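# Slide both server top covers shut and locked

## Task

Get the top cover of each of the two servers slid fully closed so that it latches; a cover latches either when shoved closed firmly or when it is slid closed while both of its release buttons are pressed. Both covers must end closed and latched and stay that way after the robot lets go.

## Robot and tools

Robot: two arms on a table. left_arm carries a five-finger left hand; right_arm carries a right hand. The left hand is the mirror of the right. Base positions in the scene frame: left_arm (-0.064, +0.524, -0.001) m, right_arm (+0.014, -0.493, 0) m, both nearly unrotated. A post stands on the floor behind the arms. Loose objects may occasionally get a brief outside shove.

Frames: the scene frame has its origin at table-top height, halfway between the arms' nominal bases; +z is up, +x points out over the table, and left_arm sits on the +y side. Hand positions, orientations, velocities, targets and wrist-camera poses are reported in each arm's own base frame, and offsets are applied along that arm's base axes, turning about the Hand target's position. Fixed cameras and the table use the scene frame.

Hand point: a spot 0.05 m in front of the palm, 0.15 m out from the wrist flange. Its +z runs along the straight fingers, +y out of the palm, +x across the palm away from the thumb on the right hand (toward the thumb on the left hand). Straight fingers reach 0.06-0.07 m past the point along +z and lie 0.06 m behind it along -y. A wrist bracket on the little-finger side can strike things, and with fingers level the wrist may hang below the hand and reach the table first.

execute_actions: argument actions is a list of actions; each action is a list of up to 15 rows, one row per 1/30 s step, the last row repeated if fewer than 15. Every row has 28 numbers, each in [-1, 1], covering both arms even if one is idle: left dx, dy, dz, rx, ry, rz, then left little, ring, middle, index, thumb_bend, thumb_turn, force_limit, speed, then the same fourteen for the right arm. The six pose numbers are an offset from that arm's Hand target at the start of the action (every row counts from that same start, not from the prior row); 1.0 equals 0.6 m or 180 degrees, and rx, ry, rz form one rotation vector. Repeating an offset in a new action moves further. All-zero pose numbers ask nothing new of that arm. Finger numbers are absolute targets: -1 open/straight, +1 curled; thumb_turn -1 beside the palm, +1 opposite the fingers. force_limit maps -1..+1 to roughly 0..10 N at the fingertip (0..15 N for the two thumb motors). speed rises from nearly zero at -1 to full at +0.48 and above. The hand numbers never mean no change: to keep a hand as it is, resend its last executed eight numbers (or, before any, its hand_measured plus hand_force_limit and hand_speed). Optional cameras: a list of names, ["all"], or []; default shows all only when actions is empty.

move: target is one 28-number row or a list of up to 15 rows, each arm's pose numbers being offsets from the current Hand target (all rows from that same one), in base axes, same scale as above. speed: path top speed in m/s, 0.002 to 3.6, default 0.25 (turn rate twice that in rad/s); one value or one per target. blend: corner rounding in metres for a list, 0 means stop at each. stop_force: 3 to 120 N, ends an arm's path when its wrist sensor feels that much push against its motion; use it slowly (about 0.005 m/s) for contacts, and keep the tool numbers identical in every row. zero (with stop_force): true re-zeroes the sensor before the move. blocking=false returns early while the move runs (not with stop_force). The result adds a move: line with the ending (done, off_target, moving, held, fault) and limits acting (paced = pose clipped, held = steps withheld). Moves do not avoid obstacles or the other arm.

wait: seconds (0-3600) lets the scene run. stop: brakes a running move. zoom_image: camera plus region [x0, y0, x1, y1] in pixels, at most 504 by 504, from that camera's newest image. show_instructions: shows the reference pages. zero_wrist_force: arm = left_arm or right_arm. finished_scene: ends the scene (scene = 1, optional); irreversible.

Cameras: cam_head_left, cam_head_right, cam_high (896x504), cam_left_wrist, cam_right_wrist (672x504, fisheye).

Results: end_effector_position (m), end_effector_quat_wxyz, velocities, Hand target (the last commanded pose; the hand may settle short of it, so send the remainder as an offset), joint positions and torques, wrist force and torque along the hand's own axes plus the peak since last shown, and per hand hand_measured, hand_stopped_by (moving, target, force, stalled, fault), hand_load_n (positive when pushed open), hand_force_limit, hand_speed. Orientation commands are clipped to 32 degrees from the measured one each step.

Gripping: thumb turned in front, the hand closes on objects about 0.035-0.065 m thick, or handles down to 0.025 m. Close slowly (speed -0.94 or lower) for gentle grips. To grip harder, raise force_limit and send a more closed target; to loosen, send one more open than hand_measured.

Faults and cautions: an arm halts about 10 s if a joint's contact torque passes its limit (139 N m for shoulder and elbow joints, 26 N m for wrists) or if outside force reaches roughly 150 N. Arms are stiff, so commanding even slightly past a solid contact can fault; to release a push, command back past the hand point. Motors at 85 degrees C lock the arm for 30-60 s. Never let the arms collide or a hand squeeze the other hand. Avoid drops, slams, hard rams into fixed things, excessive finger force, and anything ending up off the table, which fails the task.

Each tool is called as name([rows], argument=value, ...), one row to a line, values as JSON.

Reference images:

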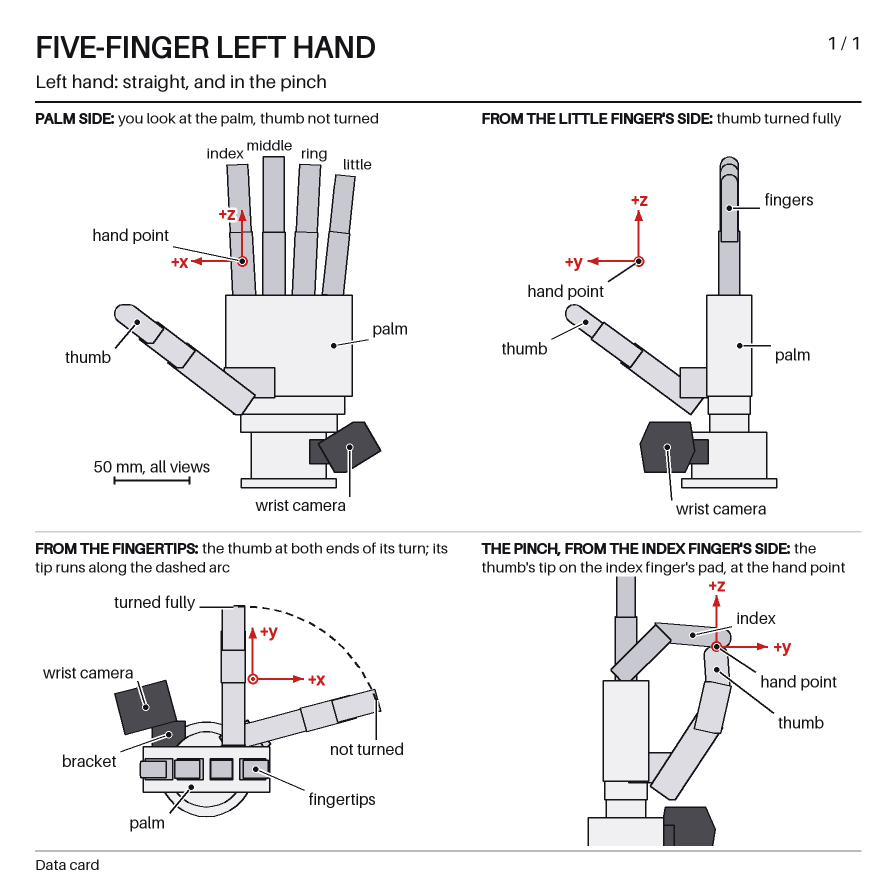

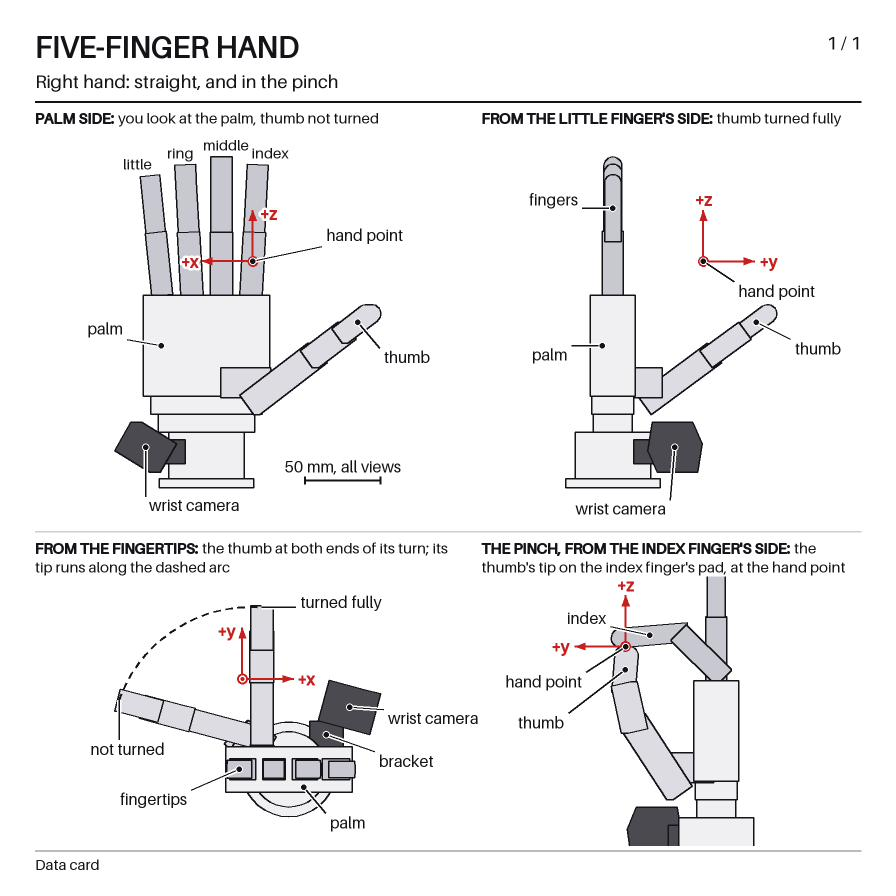

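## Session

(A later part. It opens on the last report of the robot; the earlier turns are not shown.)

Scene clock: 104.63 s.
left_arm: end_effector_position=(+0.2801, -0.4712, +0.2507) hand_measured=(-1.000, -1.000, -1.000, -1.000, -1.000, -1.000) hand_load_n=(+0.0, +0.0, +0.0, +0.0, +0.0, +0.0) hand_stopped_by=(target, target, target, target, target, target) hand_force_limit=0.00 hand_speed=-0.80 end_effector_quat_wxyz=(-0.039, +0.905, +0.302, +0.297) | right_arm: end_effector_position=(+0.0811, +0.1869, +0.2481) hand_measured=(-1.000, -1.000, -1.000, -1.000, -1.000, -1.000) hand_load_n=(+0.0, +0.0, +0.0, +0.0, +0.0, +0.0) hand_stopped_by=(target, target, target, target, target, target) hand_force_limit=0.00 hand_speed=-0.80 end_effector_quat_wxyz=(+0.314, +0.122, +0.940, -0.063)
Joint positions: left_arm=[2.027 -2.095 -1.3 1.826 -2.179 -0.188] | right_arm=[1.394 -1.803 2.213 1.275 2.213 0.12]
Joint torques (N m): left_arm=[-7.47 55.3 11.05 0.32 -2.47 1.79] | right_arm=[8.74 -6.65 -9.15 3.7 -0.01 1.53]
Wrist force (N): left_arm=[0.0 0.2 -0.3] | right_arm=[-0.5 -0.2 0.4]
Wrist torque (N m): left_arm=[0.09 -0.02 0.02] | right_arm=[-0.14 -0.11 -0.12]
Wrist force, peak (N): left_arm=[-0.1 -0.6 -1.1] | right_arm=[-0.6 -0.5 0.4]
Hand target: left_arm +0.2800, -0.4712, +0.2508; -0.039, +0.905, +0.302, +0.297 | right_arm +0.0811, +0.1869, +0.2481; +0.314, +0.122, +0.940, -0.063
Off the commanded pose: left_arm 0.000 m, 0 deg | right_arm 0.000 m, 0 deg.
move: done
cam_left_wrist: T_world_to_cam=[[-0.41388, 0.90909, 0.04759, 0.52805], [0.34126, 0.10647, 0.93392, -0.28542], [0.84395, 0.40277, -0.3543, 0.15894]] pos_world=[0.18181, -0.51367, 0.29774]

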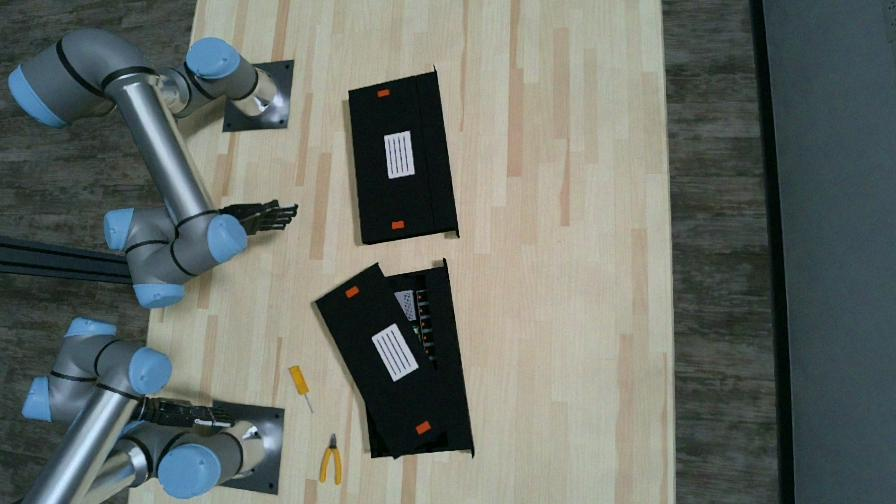

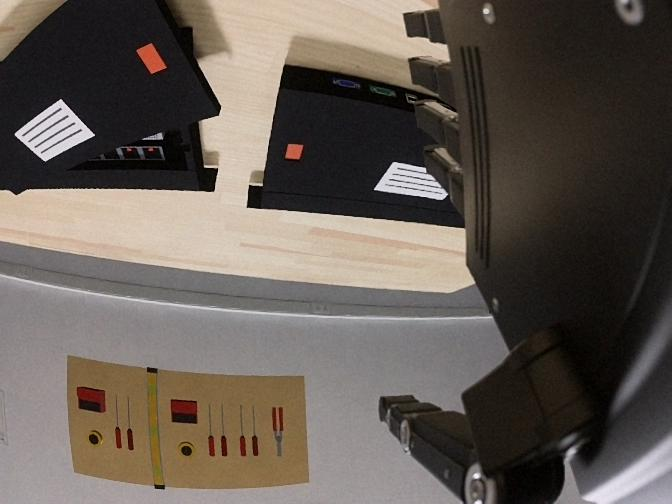

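move(target=[0,0,0,0,0,0,-1,-1,-1,-1,-1,-1,0,-0.8,0.495,-0.178,-0.155,0,0.194,0,-1,-1,-1,-1,-1,-1,0,-0.8], cameras=["cam_high", "cam_right_wrist"])

zoom_image(camera="cam_right_wrist", region=[200, 50, 672, 504])

Scene clock: 112.90 s.
left_arm: end_effector_position=(+0.2800, -0.4712, +0.2508) hand_measured=(-1.000, -1.000, -1.000, -1.000, -1.000, -1.000) hand_load_n=(+0.5, +0.0, +0.0, +0.0, +0.0, +0.0) hand_stopped_by=(target, target, target, target, target, target) hand_force_limit=0.00 hand_speed=-0.80 end_effector_quat_wxyz=(-0.039, +0.905, +0.302, +0.297) | right_arm: end_effector_position=(+0.3780, +0.0801, +0.1551) hand_measured=(-1.000, -1.000, -1.000, -1.000, -1.000, -1.000) hand_load_n=(+0.0, +0.0, +0.0, +0.0, +0.0, +0.0) hand_stopped_by=(target, target, target, target, target, target) hand_force_limit=0.00 hand_speed=-0.80 end_effector_quat_wxyz=(+0.017, +0.097, +0.990, -0.097)
Joint positions: left_arm=[2.027 -2.094 -1.3 1.826 -2.179 -0.188] | right_arm=[-0.174 -1.431 1.875 1.078 1.762 -1.553]
Joint torques (N m): left_arm=[-8.33 55.06 11.06 0.3 -2.34 1.81] | right_arm=[9.24 -9.31 -26.35 3.52 2.05 1.45]
Wrist force (N): left_arm=[-0.2 0.3 -0.4] | right_arm=[0.2 -0.1 0.0]
Wrist torque (N m): left_arm=[0.12 0.02 0.01] | right_arm=[-0.02 -0.04 0.06]
Wrist force, peak (N): left_arm=[-0.1 0.6 -0.6] | right_arm=[-1.3 0.0 0.6]
Hand target: left_arm +0.2800, -0.4712, +0.2508; -0.039, +0.905, +0.302, +0.297 | right_arm +0.3781, +0.0801, +0.1551; +0.017, +0.097, +0.990, -0.097
Off the commanded pose: left_arm 0.000 m, 0 deg | right_arm 0.000 m, 0 deg.
move: done
cam_right_wrist: T_world_to_cam=[[-0.07781, 0.9666, -0.24419, -0.00457], [0.865, 0.18724, 0.46553, -0.40741], [0.4957, -0.175, -0.85068, 0.07219]] pos_world=[0.31627, 0.09333, 0.24996]

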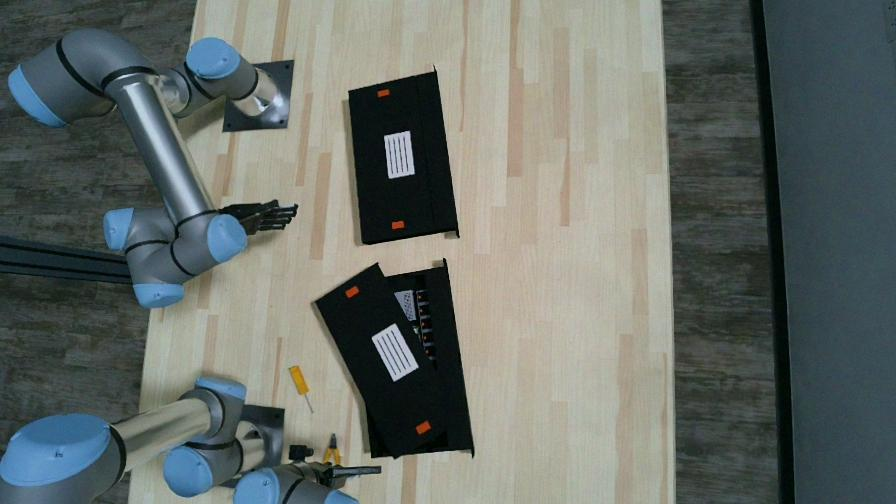

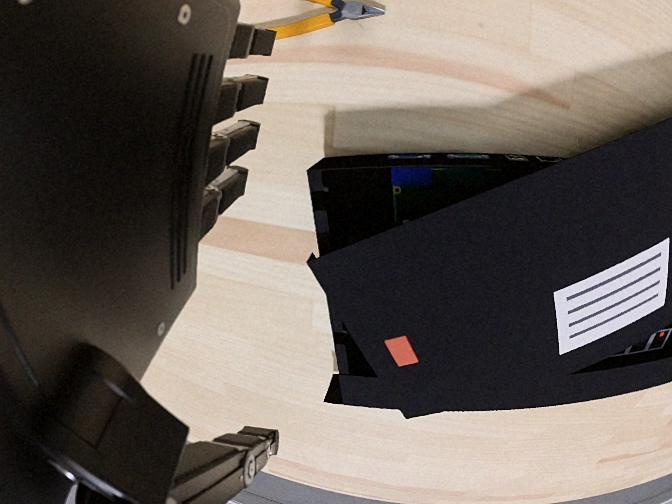

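Scaled by 1.068 from the camera's image (finer frame: 960x720).

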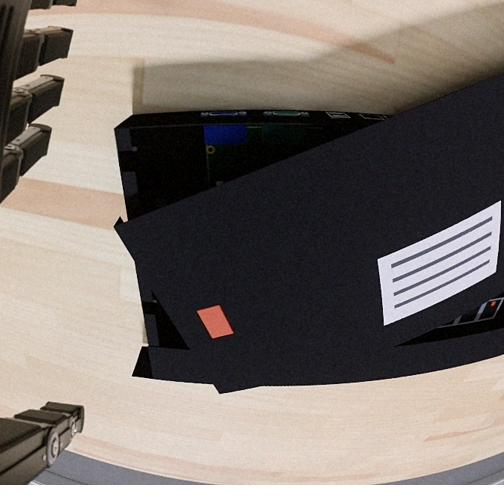

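zoom_image(camera="cam_right_wrist", region=[290, 140, 430, 290])

zoom_image(camera="cam_right_wrist", region=[300, 280, 480, 430])

Scaled by 3.360 from the camera's image (finer frame: 960x720).

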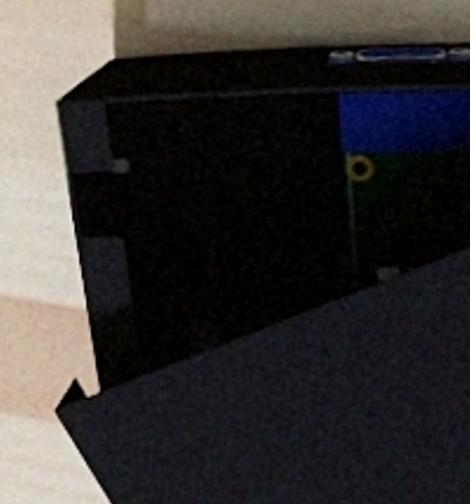

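Scaled by 2.800 from the camera's image (finer frame: 960x720).

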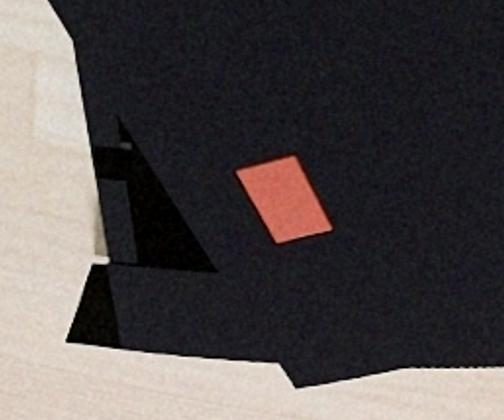

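move(target=[0.2353,-0.2707,-0.0847,-0.0778,0.1772,-0.0237,-1,-1,-1,-1,-1,-1,0,-0.8,0.1978,0.1498,0.075,0.0576,0.029,0.2477,-1,-1,-1,-1,-1,-1,0,-0.8], cameras=["all"])

Scene clock: 162.60 s.
left_arm: end_effector_position=(+0.4204, -0.6324, +0.1994) hand_measured=(-1.000, -1.000, -1.000, -1.000, -1.000, -1.000) hand_load_n=(+0.0, +0.0, +0.0, +0.0, +0.0, +0.0) hand_stopped_by=(target, target, target, target, target, target) hand_force_limit=0.00 hand_speed=-0.80 end_effector_quat_wxyz=(+0.040, +0.961, +0.274, +0.012) | right_arm: end_effector_position=(+0.4967, +0.1700, +0.2001) hand_measured=(-1.000, -1.000, -1.000, -1.000, -1.000, -1.000) hand_load_n=(+0.0, +0.0, +0.0, +0.0, -0.5, +0.0) hand_stopped_by=(target, target, target, target, target, target) hand_force_limit=0.00 hand_speed=-0.80 end_effector_quat_wxyz=(+0.000, -0.288, +0.958, +0.000)
Joint positions: left_arm=[2.313 -2.763 -0.035 1.31 -1.556 0.185] | right_arm=[-0.061 -1.047 1.252 1.365 1.571 -2.216]
Joint torques (N m): left_arm=[8.72 45.79 22.98 -4.81 1.73 1.79] | right_arm=[9.03 -26.42 -27.96 3.55 -1.92 -1.68]
Wrist force (N): left_arm=[-0.6 0.3 -0.4] | right_arm=[0.5 0.0 0.0]
Wrist torque (N m): left_arm=[0.06 0.06 0.01] | right_arm=[-0.06 -0.07 0.06]
Wrist force, peak (N): left_arm=[-0.9 0.3 -0.9] | right_arm=[0.7 -0.3 0.2]
Hand target: left_arm +0.4211, -0.6336, +0.2000; +0.000, +0.960, +0.280, +0.000 | right_arm +0.4967, +0.1700, +0.2001; +0.000, -0.288, +0.958, +0.000
Off the commanded pose: left_arm 0.002 m, 5 deg | right_arm 0.000 m, 0 deg.
elbow stopped short (left arm): the move would have taken joint 3 (elbow) straighter than the controller allows.
move: off_target (left_arm)
cam_left_wrist: T_world_to_cam=[[-0.31015, 0.94897, -0.05713, 0.73745], [0.76263, 0.28423, 0.58104, -0.26255], [0.56763, 0.13664, -0.81187, 0.12633]] pos_world=[0.35724, -0.64245, 0.29724]
cam_right_wrist: T_world_to_cam=[[-0.75749, 0.65099, -0.04917, 0.28094], [0.55359, 0.68042, 0.48017, -0.47997], [0.34604, 0.33651, -0.8758, 0.05983]] pos_world=[0.45781, 0.12356, 0.29668]

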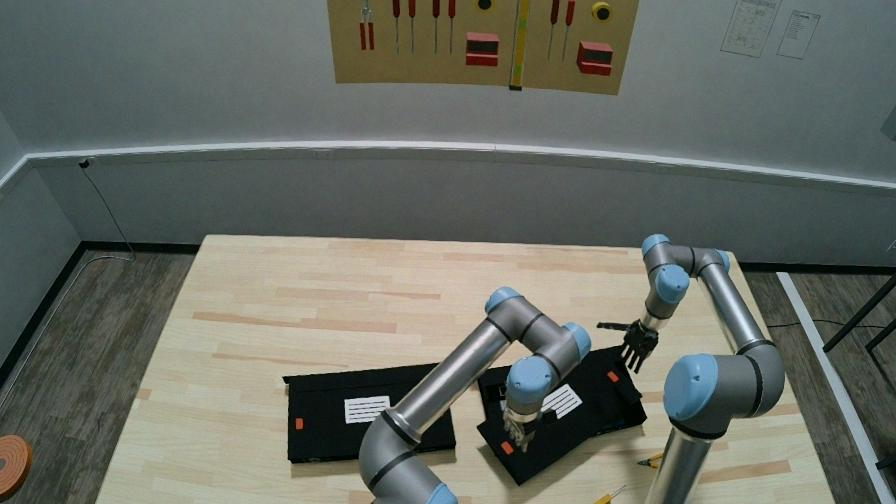

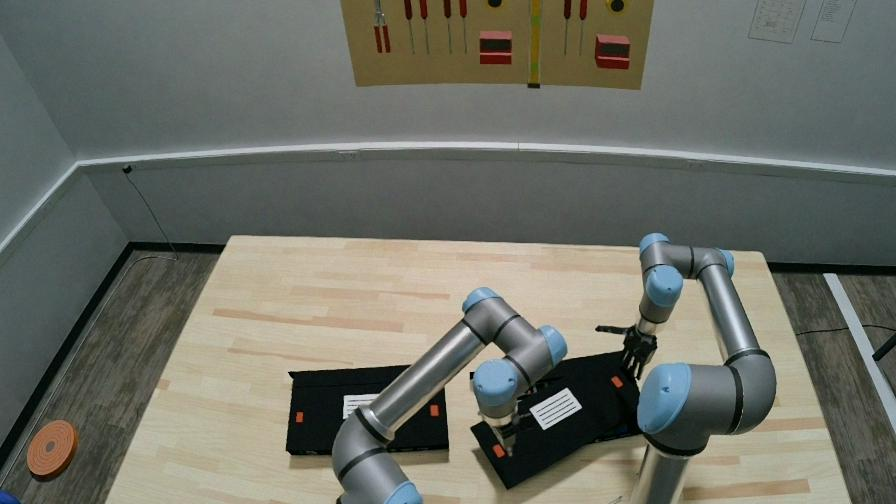

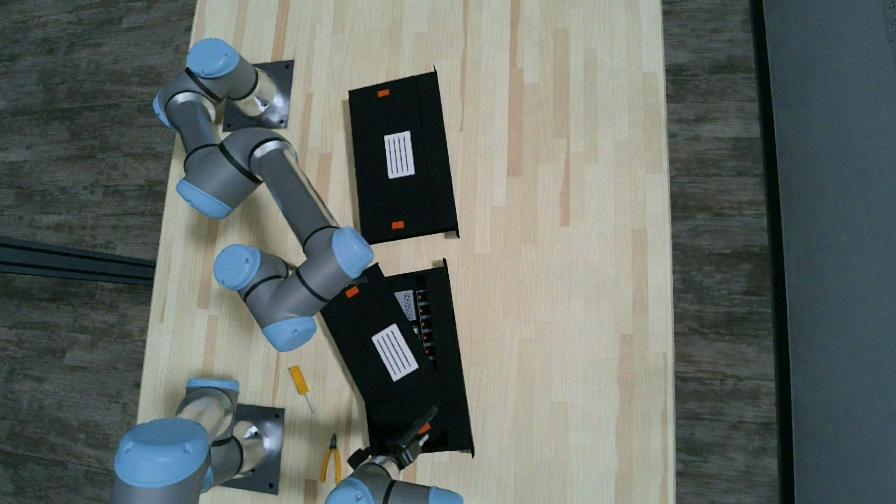

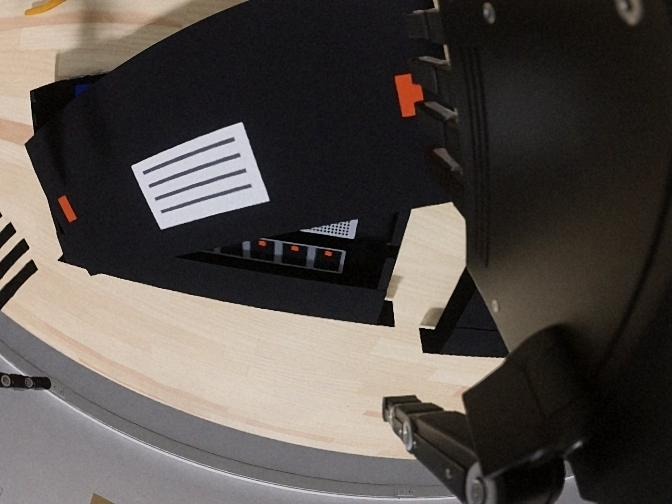

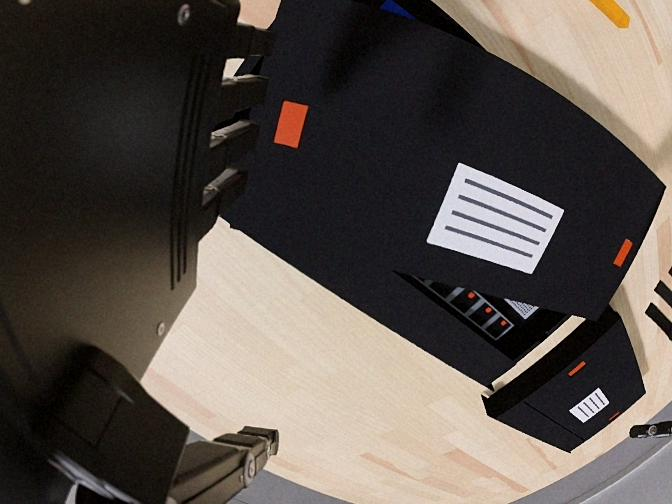

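move(target=[-0.0147,0.0235,-0.075,-0.0703,-0.0448,0,1,-1,1,-1,-1,-1,0,0,0.0162,-0.0233,-0.075,0.0695,0.046,0,1,-1,1,-1,-1,-1,0,0], speed=0.1, cameras=["all"])

Scene clock: 178.13 s.
left_arm: end_effector_position=(+0.4123, -0.6195, +0.1550) hand_measured=(+1.000, -1.000, +1.000, -1.000, -1.000, -1.000) hand_load_n=(+0.0, +0.0, +0.0, +0.0, +0.0, +0.0) hand_stopped_by=(target, target, target, target, target, target) hand_force_limit=0.00 hand_speed=0.00 end_effector_quat_wxyz=(+0.125, +0.952, +0.278, +0.037) | right_arm: end_effector_position=(+0.5065, +0.1560, +0.1551) hand_measured=(+1.000, -1.000, +1.000, -1.000, -1.000, -1.000) hand_load_n=(+0.0, +0.0, +0.0, +0.0, -0.5, +0.0) hand_stopped_by=(target, target, target, target, target, target) hand_force_limit=0.00 hand_speed=0.00 end_effector_quat_wxyz=(-0.037, -0.286, +0.949, +0.125)
Joint positions: left_arm=[2.328 -2.4 -0.851 1.938 -1.522 0.183] | right_arm=[-0.179 -0.905 1.252 1.406 1.382 -2.351]
Joint torques (N m): left_arm=[8.81 66.94 11.79 0.82 1.72 -1.87] | right_arm=[-11.96 -30.82 -26.73 3.81 -2.05 -1.67]
Wrist force (N): left_arm=[-0.5 0.2 -0.4] | right_arm=[0.1 0.0 0.1]
Wrist torque (N m): left_arm=[0.03 0.05 0.00] | right_arm=[-0.16 -0.01 0.00]
Wrist force, peak (N): left_arm=[-1.0 0.2 -0.5] | right_arm=[0.3 0.5 -0.3]
Hand target: left_arm +0.4123, -0.6195, +0.1550; +0.125, +0.952, +0.278, +0.037 | right_arm +0.5065, +0.1560, +0.1551; -0.037, -0.286, +0.949, +0.125
Off the commanded pose: left_arm 0.000 m, 0 deg | right_arm 0.000 m, 0 deg.
move: done
cam_left_wrist: T_world_to_cam=[[-0.30716, 0.9241, -0.22737, 0.73007], [0.70337, 0.38138, 0.59985, -0.15264], [0.64104, 0.02432, -0.76712, -0.0137]] pos_world=[0.34039, -0.61611, 0.24705]
cam_right_wrist: T_world_to_cam=[[-0.74646, 0.6343, 0.20117, 0.25341], [0.62709, 0.56939, 0.53155, -0.48208], [0.22262, 0.52293, -0.82279, 0.04696]] pos_world=[0.48101, 0.0892, 0.24391]

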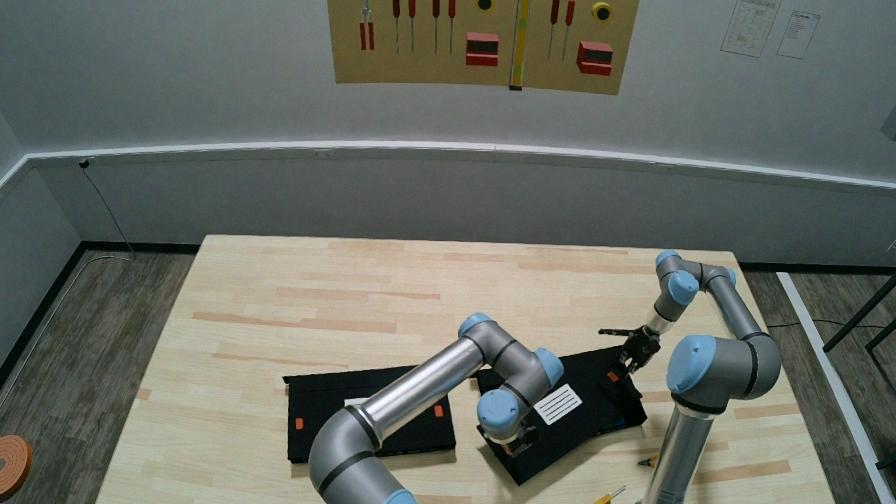

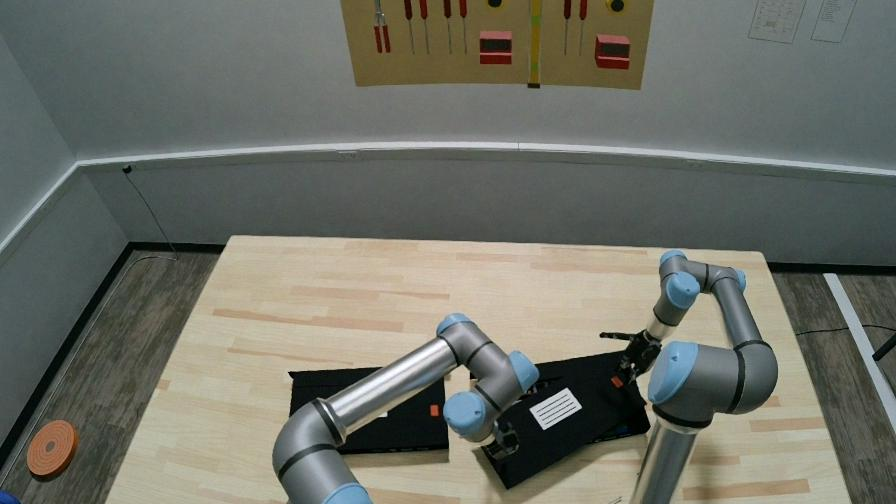

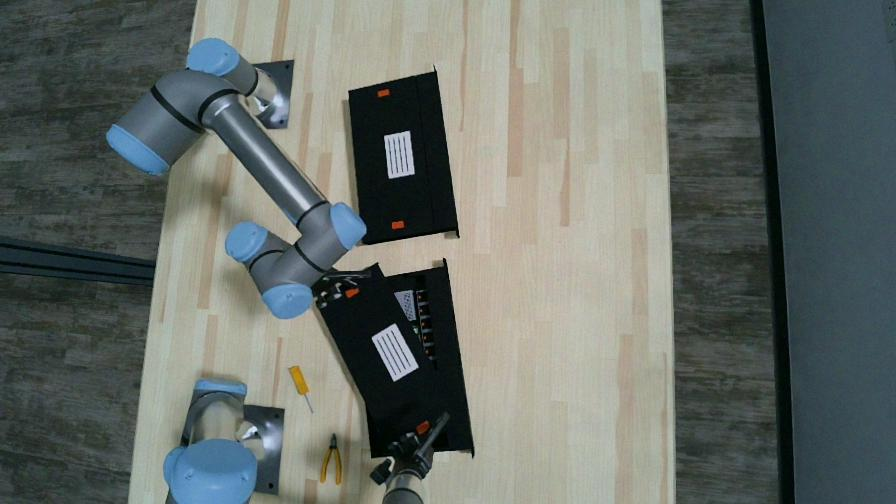

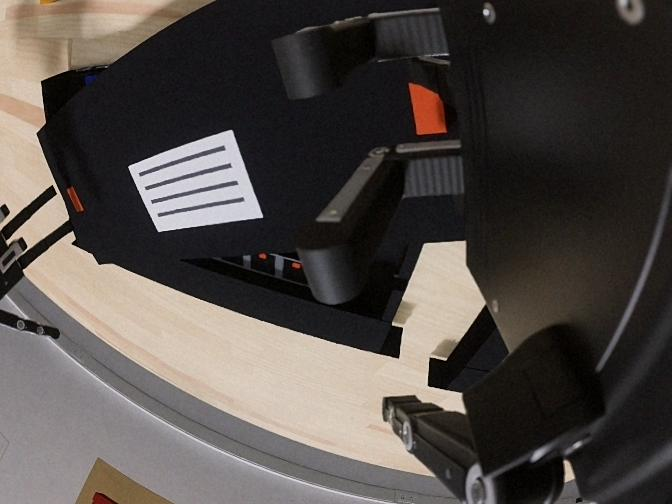

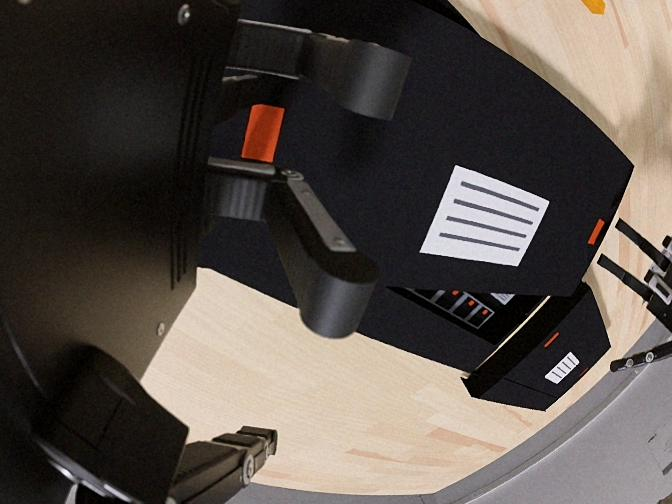

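move(target=[0,0,-0.055,0,0,0,1,-1,1,-1,-1,-1,0,0,0,0,-0.055,0,0,0,1,-1,1,-1,-1,-1,0,0], speed=0.01, stop_force=4, cameras=["cam_left_wrist", "cam_right_wrist"])

Scene clock: 187.53 s.
left_arm: end_effector_position=(+0.4123, -0.6195, +0.1341) hand_measured=(+1.000, -1.000, +1.000, -1.000, -1.000, -1.000) hand_load_n=(+0.0, +0.0, +0.0, +0.0, +0.0, +0.0) hand_stopped_by=(target, target, target, target, target, target) hand_force_limit=0.00 hand_speed=0.00 end_effector_quat_wxyz=(+0.125, +0.952, +0.278, +0.037) | right_arm: end_effector_position=(+0.5065, +0.1560, +0.1403) hand_measured=(+1.000, -1.000, +1.000, -1.000, -1.000, -1.000) hand_load_n=(+0.0, +0.0, +0.0, +0.0, +0.0, +0.0) hand_stopped_by=(target, target, target, target, target, target) hand_force_limit=0.00 hand_speed=0.00 end_effector_quat_wxyz=(-0.037, -0.286, +0.949, +0.125)
Joint positions: left_arm=[2.328 -2.409 -0.889 1.985 -1.522 0.183] | right_arm=[-0.179 -0.892 1.27 1.375 1.382 -2.351]
Joint torques (N m): left_arm=[7.68 62.98 23.64 -3.85 1.43 1.14] | right_arm=[-1.5 -53.52 -25.17 3.35 -1.55 -1.55]
Wrist force (N): left_arm=[-0.4 0.2 -5.5] | right_arm=[0.3 0.3 -5.3]
Wrist torque (N m): left_arm=[0.32 -0.01 0.01] | right_arm=[0.19 -0.09 0.02]
Wrist force, peak (N): left_arm=[0.2 0.7 -13.2] | right_arm=[-0.5 0.7 -14.2]
Hand target: left_arm +0.4123, -0.6195, +0.1341; +0.125, +0.952, +0.278, +0.037 (not the last commanded pose) | right_arm +0.5065, +0.1560, +0.1403; -0.038, -0.286, +0.949, +0.125 (not the last commanded pose)
Off the commanded pose: left_arm 0.012 m, 0 deg | right_arm 0.018 m, 0 deg.
move: contact (left_arm, right_arm)
cam_left_wrist: T_world_to_cam=[[-0.3071, 0.9241, -0.22744, 0.72532], [0.70339, 0.38138, 0.59982, -0.1401], [0.64104, 0.02422, -0.76713, -0.02979]] pos_world=[0.34039, -0.61611, 0.22615]
cam_right_wrist: T_world_to_cam=[[-0.74644, 0.63427, 0.20132, 0.25634], [0.62715, 0.56935, 0.53153, -0.47423], [0.22251, 0.52302, -0.82276, 0.03482]] pos_world=[0.48101, 0.0892, 0.22911]

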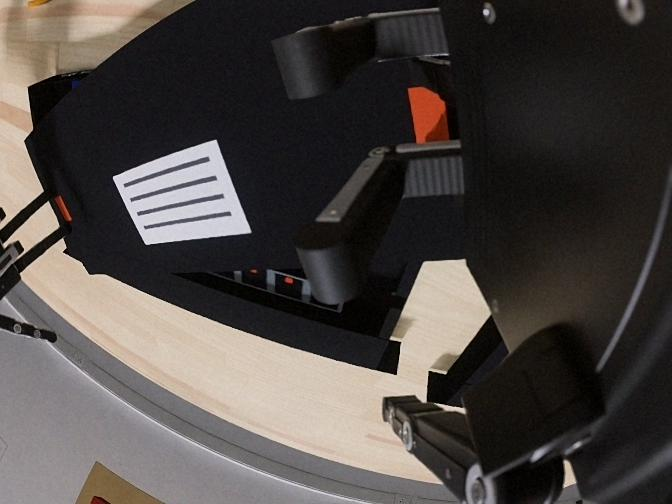

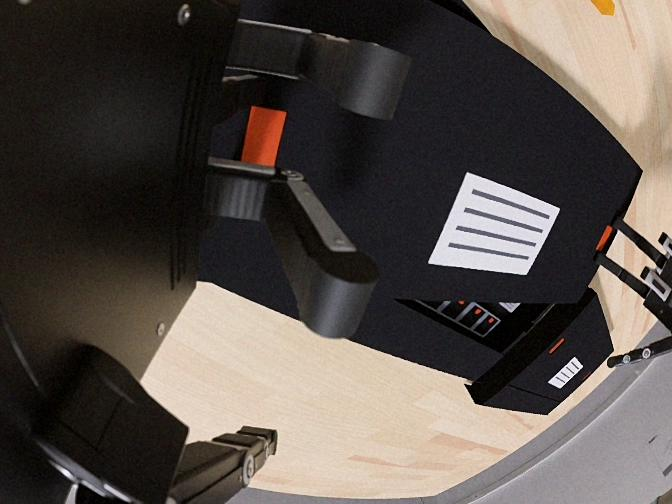

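zoom_image(camera="cam_left_wrist", region=[0, 60, 130, 300])

zoom_image(camera="cam_right_wrist", region=[530, 140, 672, 390])

Scaled by 2.100 from the camera's image (finer frame: 960x720).

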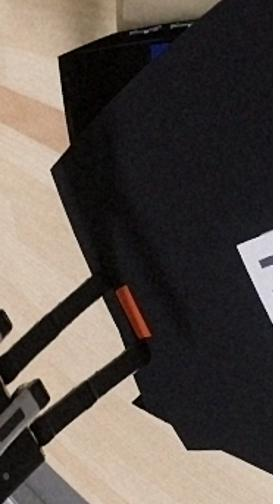

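Scaled by 2.016 from the camera's image (finer frame: 960x720).

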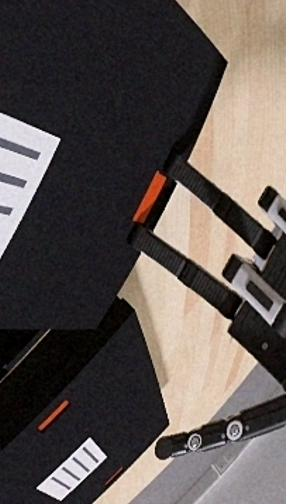

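move([
  [0,0,0.0333,0,0,0,1,-1,1,-1,-1,-1,0,0,0,0,0.0333,0,0,0,1,-1,1,-1,-1,-1,0,0],
  [-0.0448,0.0703,0.0333,0,0,0,1,-1,1,-1,-1,-1,0,0,0.0462,-0.0695,0.0333,0,0,0,1,-1,1,-1,-1,-1,0,0],
  [-0.0448,0.0703,-0.0167,0,0,0,1,-1,1,-1,-1,-1,0,0,0.0462,-0.0695,-0.0167,0,0,0,1,-1,1,-1,-1,-1,0,0],
], speed=0.06, blend=[0.005,0.01,0], cameras=["cam_left_wrist", "cam_right_wrist", "cam_high"])

zoom_image(camera="cam_left_wrist", region=[0, 60, 150, 300])

zoom_image(camera="cam_right_wrist", region=[530, 140, 672, 390])

Scene clock: 212.33 s.
left_arm: end_effector_position=(+0.3854, -0.5774, +0.1242) hand_measured=(+1.000, -1.000, +1.000, -1.000, -1.000, -1.000) hand_load_n=(+0.0, +0.0, +0.0, +0.0, +0.0, +0.0) hand_stopped_by=(target, target, target, target, target, target) hand_force_limit=0.00 hand_speed=0.00 end_effector_quat_wxyz=(+0.125, +0.952, +0.278, +0.037) | right_arm: end_effector_position=(+0.5342, +0.1143, +0.1303) hand_measured=(+1.000, -1.000, +1.000, -1.000, -1.000, -1.000) hand_load_n=(+0.0, +0.0, +0.0, +0.0, +0.0, +0.0) hand_stopped_by=(target, target, target, target, target, target) hand_force_limit=0.00 hand_speed=0.00 end_effector_quat_wxyz=(-0.038, -0.286, +0.949, +0.125)
Joint positions: left_arm=[2.345 -2.277 -1.15 2.113 -1.518 0.2] | right_arm=[-0.243 -0.818 1.171 1.412 1.394 -2.415]
Joint torques (N m): left_arm=[8.66 33.21 11.96 0.78 1.77 1.82] | right_arm=[-12.4 -33.55 -4.77 1.25 0.17 -1.37]
Wrist force (N): left_arm=[-0.8 0.2 -0.4] | right_arm=[0.7 0.2 -0.1]
Wrist torque (N m): left_arm=[0.05 0.10 -0.02] | right_arm=[-0.12 -0.12 0.05]
Wrist force, peak (N): left_arm=[-0.5 0.4 -5.6] | right_arm=[0.5 0.4 -6.0]
Hand target: left_arm +0.3854, -0.5774, +0.1241; +0.125, +0.952, +0.278, +0.037 | right_arm +0.5342, +0.1143, +0.1302; -0.038, -0.286, +0.949, +0.125
Off the commanded pose: left_arm 0.000 m, 0 deg | right_arm 0.000 m, 0 deg.
move: done
cam_left_wrist: T_world_to_cam=[[-0.3071, 0.9241, -0.22744, 0.67581], [0.70339, 0.38138, 0.59982, -0.13133], [0.64104, 0.02422, -0.76713, -0.02117]] pos_world=[0.31349, -0.57391, 0.21625]
cam_right_wrist: T_world_to_cam=[[-0.74647, 0.63424, 0.2013, 0.30556], [0.62711, 0.56938, 0.53154, -0.46265], [0.22251, 0.52302, -0.82276, 0.0423]] pos_world=[0.50881, 0.0475, 0.21921]
Images, in order (width x height): cam_high 896x504, cam_left_wrist 672x504, cam_right_wrist 672x504.

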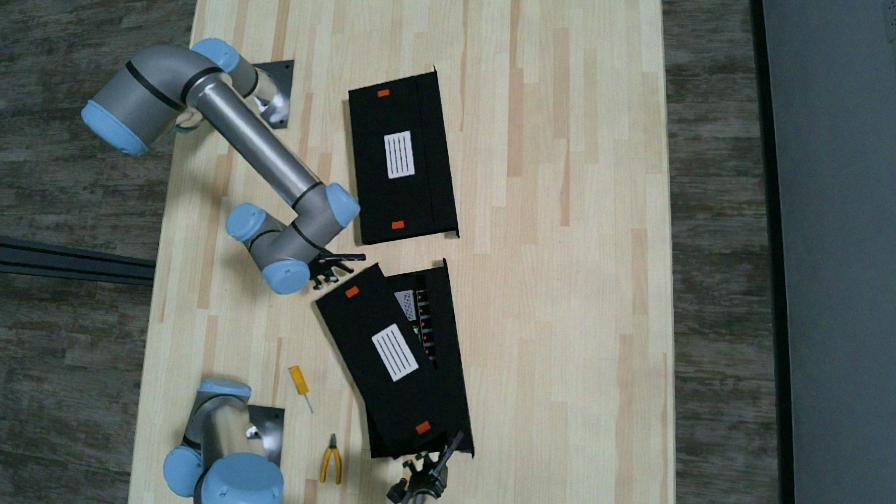

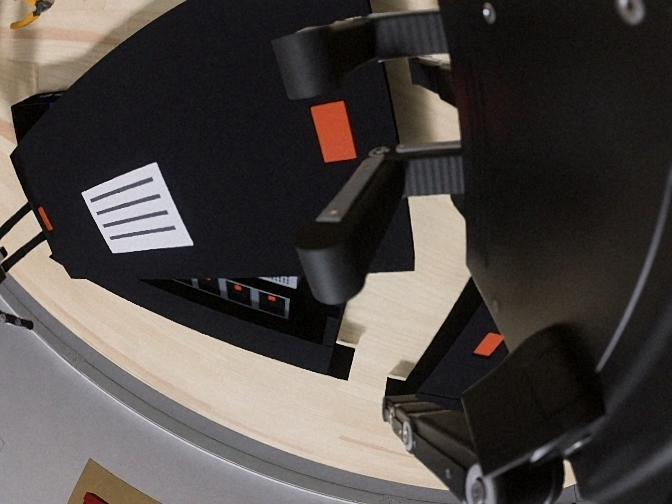

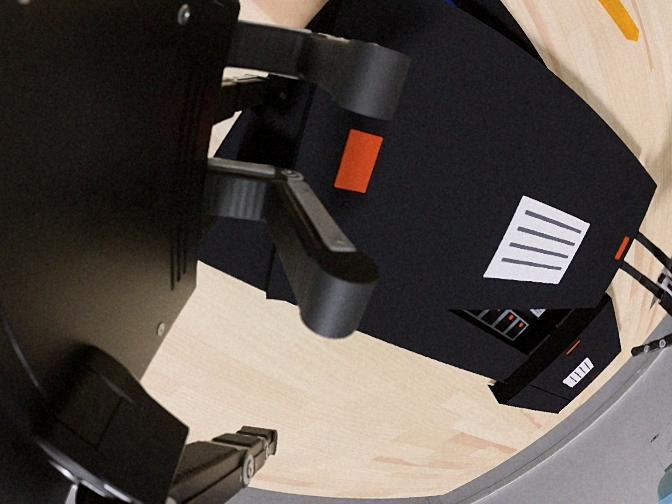

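Scaled by 2.100 from the camera's image (finer frame: 960x720).

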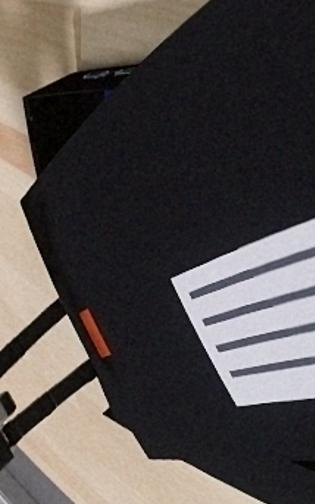

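Scaled by 2.016 from the camera's image (finer frame: 960x720).

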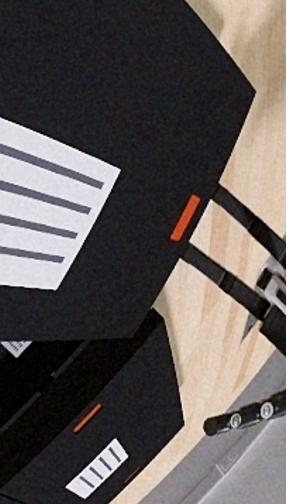

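move(target=[0.0251,-0.0394,0,0,0,0,1,-1,1,-1,-1,-1,0,0,-0.0259,0.0389,0,0,0,0,1,-1,1,-1,-1,-1,0,0], speed=0.005, stop_force=7, cameras=["cam_left_wrist", "cam_right_wrist", "cam_high"])

zoom_image(camera="cam_left_wrist", region=[0, 60, 150, 300])

zoom_image(camera="cam_right_wrist", region=[530, 140, 672, 390])

Scene clock: 220.10 s.
left_arm: end_effector_position=(+0.3949, -0.5922, +0.1241) hand_measured=(+1.000, -1.000, +1.000, -1.000, -1.000, -1.000) hand_load_n=(+0.0, +0.0, +0.0, +0.5, +0.0, +0.0) hand_stopped_by=(target, target, target, target, target, target) hand_force_limit=0.00 hand_speed=0.00 end_effector_quat_wxyz=(+0.125, +0.952, +0.278, +0.037) | right_arm: end_effector_position=(+0.5244, +0.1290, +0.1302) hand_measured=(+1.000, -1.000, +1.000, -1.000, -1.000, -1.000) hand_load_n=(+0.0, +0.5, +0.0, +0.0, +0.0, +0.0) hand_stopped_by=(target, target, target, target, target, target) hand_force_limit=0.00 hand_speed=0.00 end_effector_quat_wxyz=(-0.037, -0.286, +0.949, +0.125)
Joint positions: left_arm=[2.339 -2.322 -1.07 2.079 -1.52 0.194] | right_arm=[-0.221 -0.842 1.213 1.391 1.39 -2.393]
Joint torques (N m): left_arm=[7.68 64.22 13.68 2.44 1.39 1.42] | right_arm=[-10.34 -32.82 -25.48 4.24 -1.44 -1.78]
Wrist force (N): left_arm=[-0.9 -5.8 -1.5] | right_arm=[1.0 -5.7 -2.0]
Wrist torque (N m): left_arm=[0.16 0.06 0.24] | right_arm=[0.20 -0.02 -0.14]
Wrist force, peak (N): left_arm=[-1.1 -8.5 -3.2] | right_arm=[1.6 -9.7 -3.6]
Hand target: left_arm +0.3949, -0.5922, +0.1241; +0.125, +0.952, +0.278, +0.037 (not the last commanded pose) | right_arm +0.5244, +0.1290, +0.1302; -0.037, -0.286, +0.949, +0.125 (not the last commanded pose)
Off the commanded pose: left_arm 0.010 m, 0 deg | right_arm 0.010 m, 0 deg.
move: contact (left_arm, right_arm)
cam_left_wrist: T_world_to_cam=[[-0.30716, 0.9241, -0.22737, 0.69235], [0.70337, 0.38138, 0.59985, -0.13224], [0.64104, 0.02432, -0.76712, -0.02685]] pos_world=[0.32289, -0.58871, 0.21615]
cam_right_wrist: T_world_to_cam=[[-0.74649, 0.63422, 0.20128, 0.28895], [0.62709, 0.5694, 0.53155, -0.46481], [0.22251, 0.52302, -0.82276, 0.03671]] pos_world=[0.49901, 0.0622, 0.21911]
Images, in order (width x height): cam_high 896x504, cam_left_wrist 672x504, cam_right_wrist 672x504.

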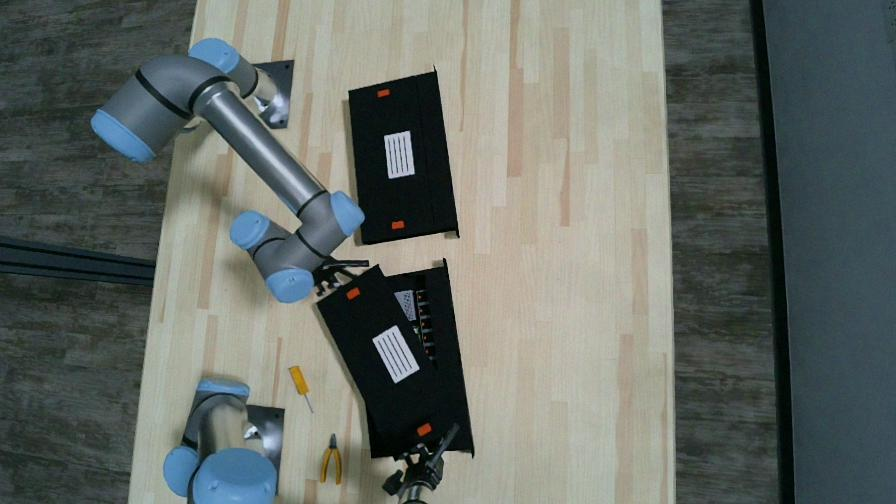

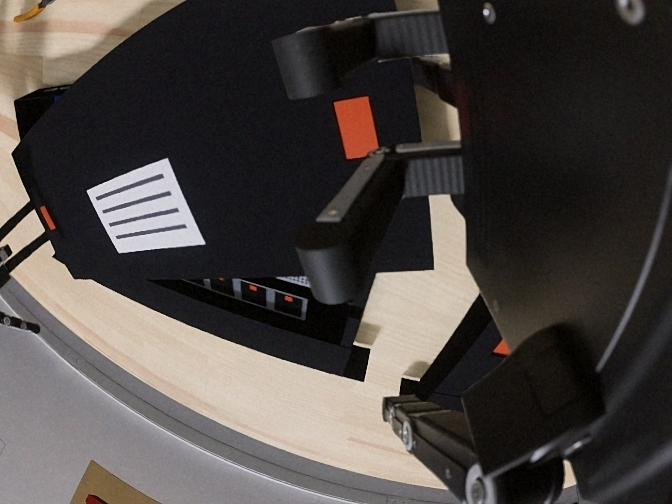

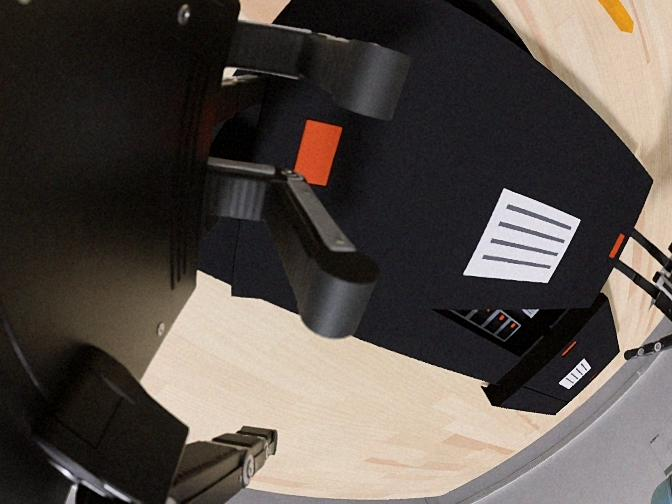

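Scaled by 2.100 from the camera's image (finer frame: 960x720).

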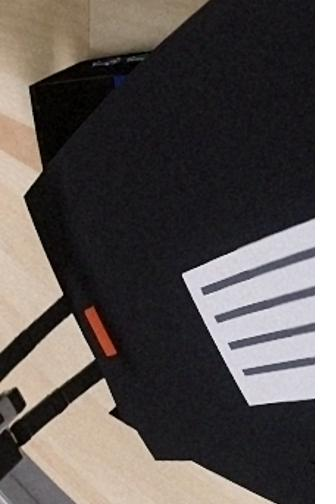

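Scaled by 2.016 from the camera's image (finer frame: 960x720).

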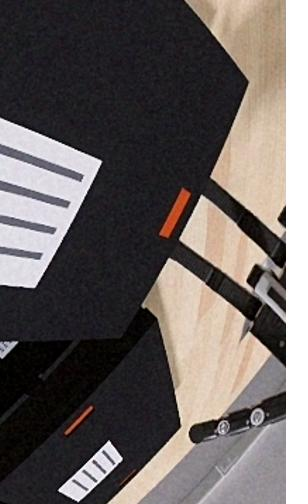

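move(target=[0.0045,-0.007,0,0,0,0,1,-1,1,-1,-1,-1,0,0,-0.0046,0.007,0,0,0,0,1,-1,1,-1,-1,-1,0,0], speed=0.003, stop_force=14, zero=false)

Scene clock: 224.77 s.
left_arm: end_effector_position=(+0.3951, -0.5924, +0.1243) hand_measured=(+1.000, -1.000, +1.000, -1.000, -1.000, -1.000) hand_load_n=(+0.0, +0.5, +0.0, +0.5, +0.0, +0.0) hand_stopped_by=(target, target, target, target, target, target) hand_force_limit=0.00 hand_speed=0.00 end_effector_quat_wxyz=(+0.125, +0.952, +0.278, +0.037) | right_arm: end_effector_position=(+0.5242, +0.1292, +0.1301) hand_measured=(+1.000, -1.000, +1.000, -1.000, -1.000, -1.000) hand_load_n=(+0.0, +0.0, +0.0, +0.5, +0.0, +0.0) hand_stopped_by=(target, target, target, target, target, target) hand_force_limit=0.00 hand_speed=0.00 end_effector_quat_wxyz=(-0.037, -0.286, +0.949, +0.125)
Joint positions: left_arm=[2.339 -2.323 -1.069 2.078 -1.52 0.194] | right_arm=[-0.221 -0.843 1.214 1.39 1.39 -2.393]
Joint torques (N m): left_arm=[-2.34 66.9 18.19 4.18 1.11 -1.13] | right_arm=[-4.51 -28.62 -22.31 5.07 -2.99 -1.67]
Wrist force (N): left_arm=[-1.3 -13.3 -0.7] | right_arm=[0.4 -12.4 -8.8]
Wrist torque (N m): left_arm=[0.30 0.09 0.41] | right_arm=[0.73 0.12 -0.32]
Wrist force, peak (N): left_arm=[-1.4 -15.4 -2.2] | right_arm=[-0.4 -15.3 -10.0]
Hand target: left_arm +0.3951, -0.5924, +0.1243; +0.125, +0.952, +0.278, +0.037 (not the last commanded pose) | right_arm +0.5242, +0.1292, +0.1301; -0.037, -0.286, +0.949, +0.125 (not the last commanded pose)
Off the commanded pose: left_arm 0.005 m, 0 deg | right_arm 0.005 m, 0 deg.
move: contact (left_arm, right_arm)


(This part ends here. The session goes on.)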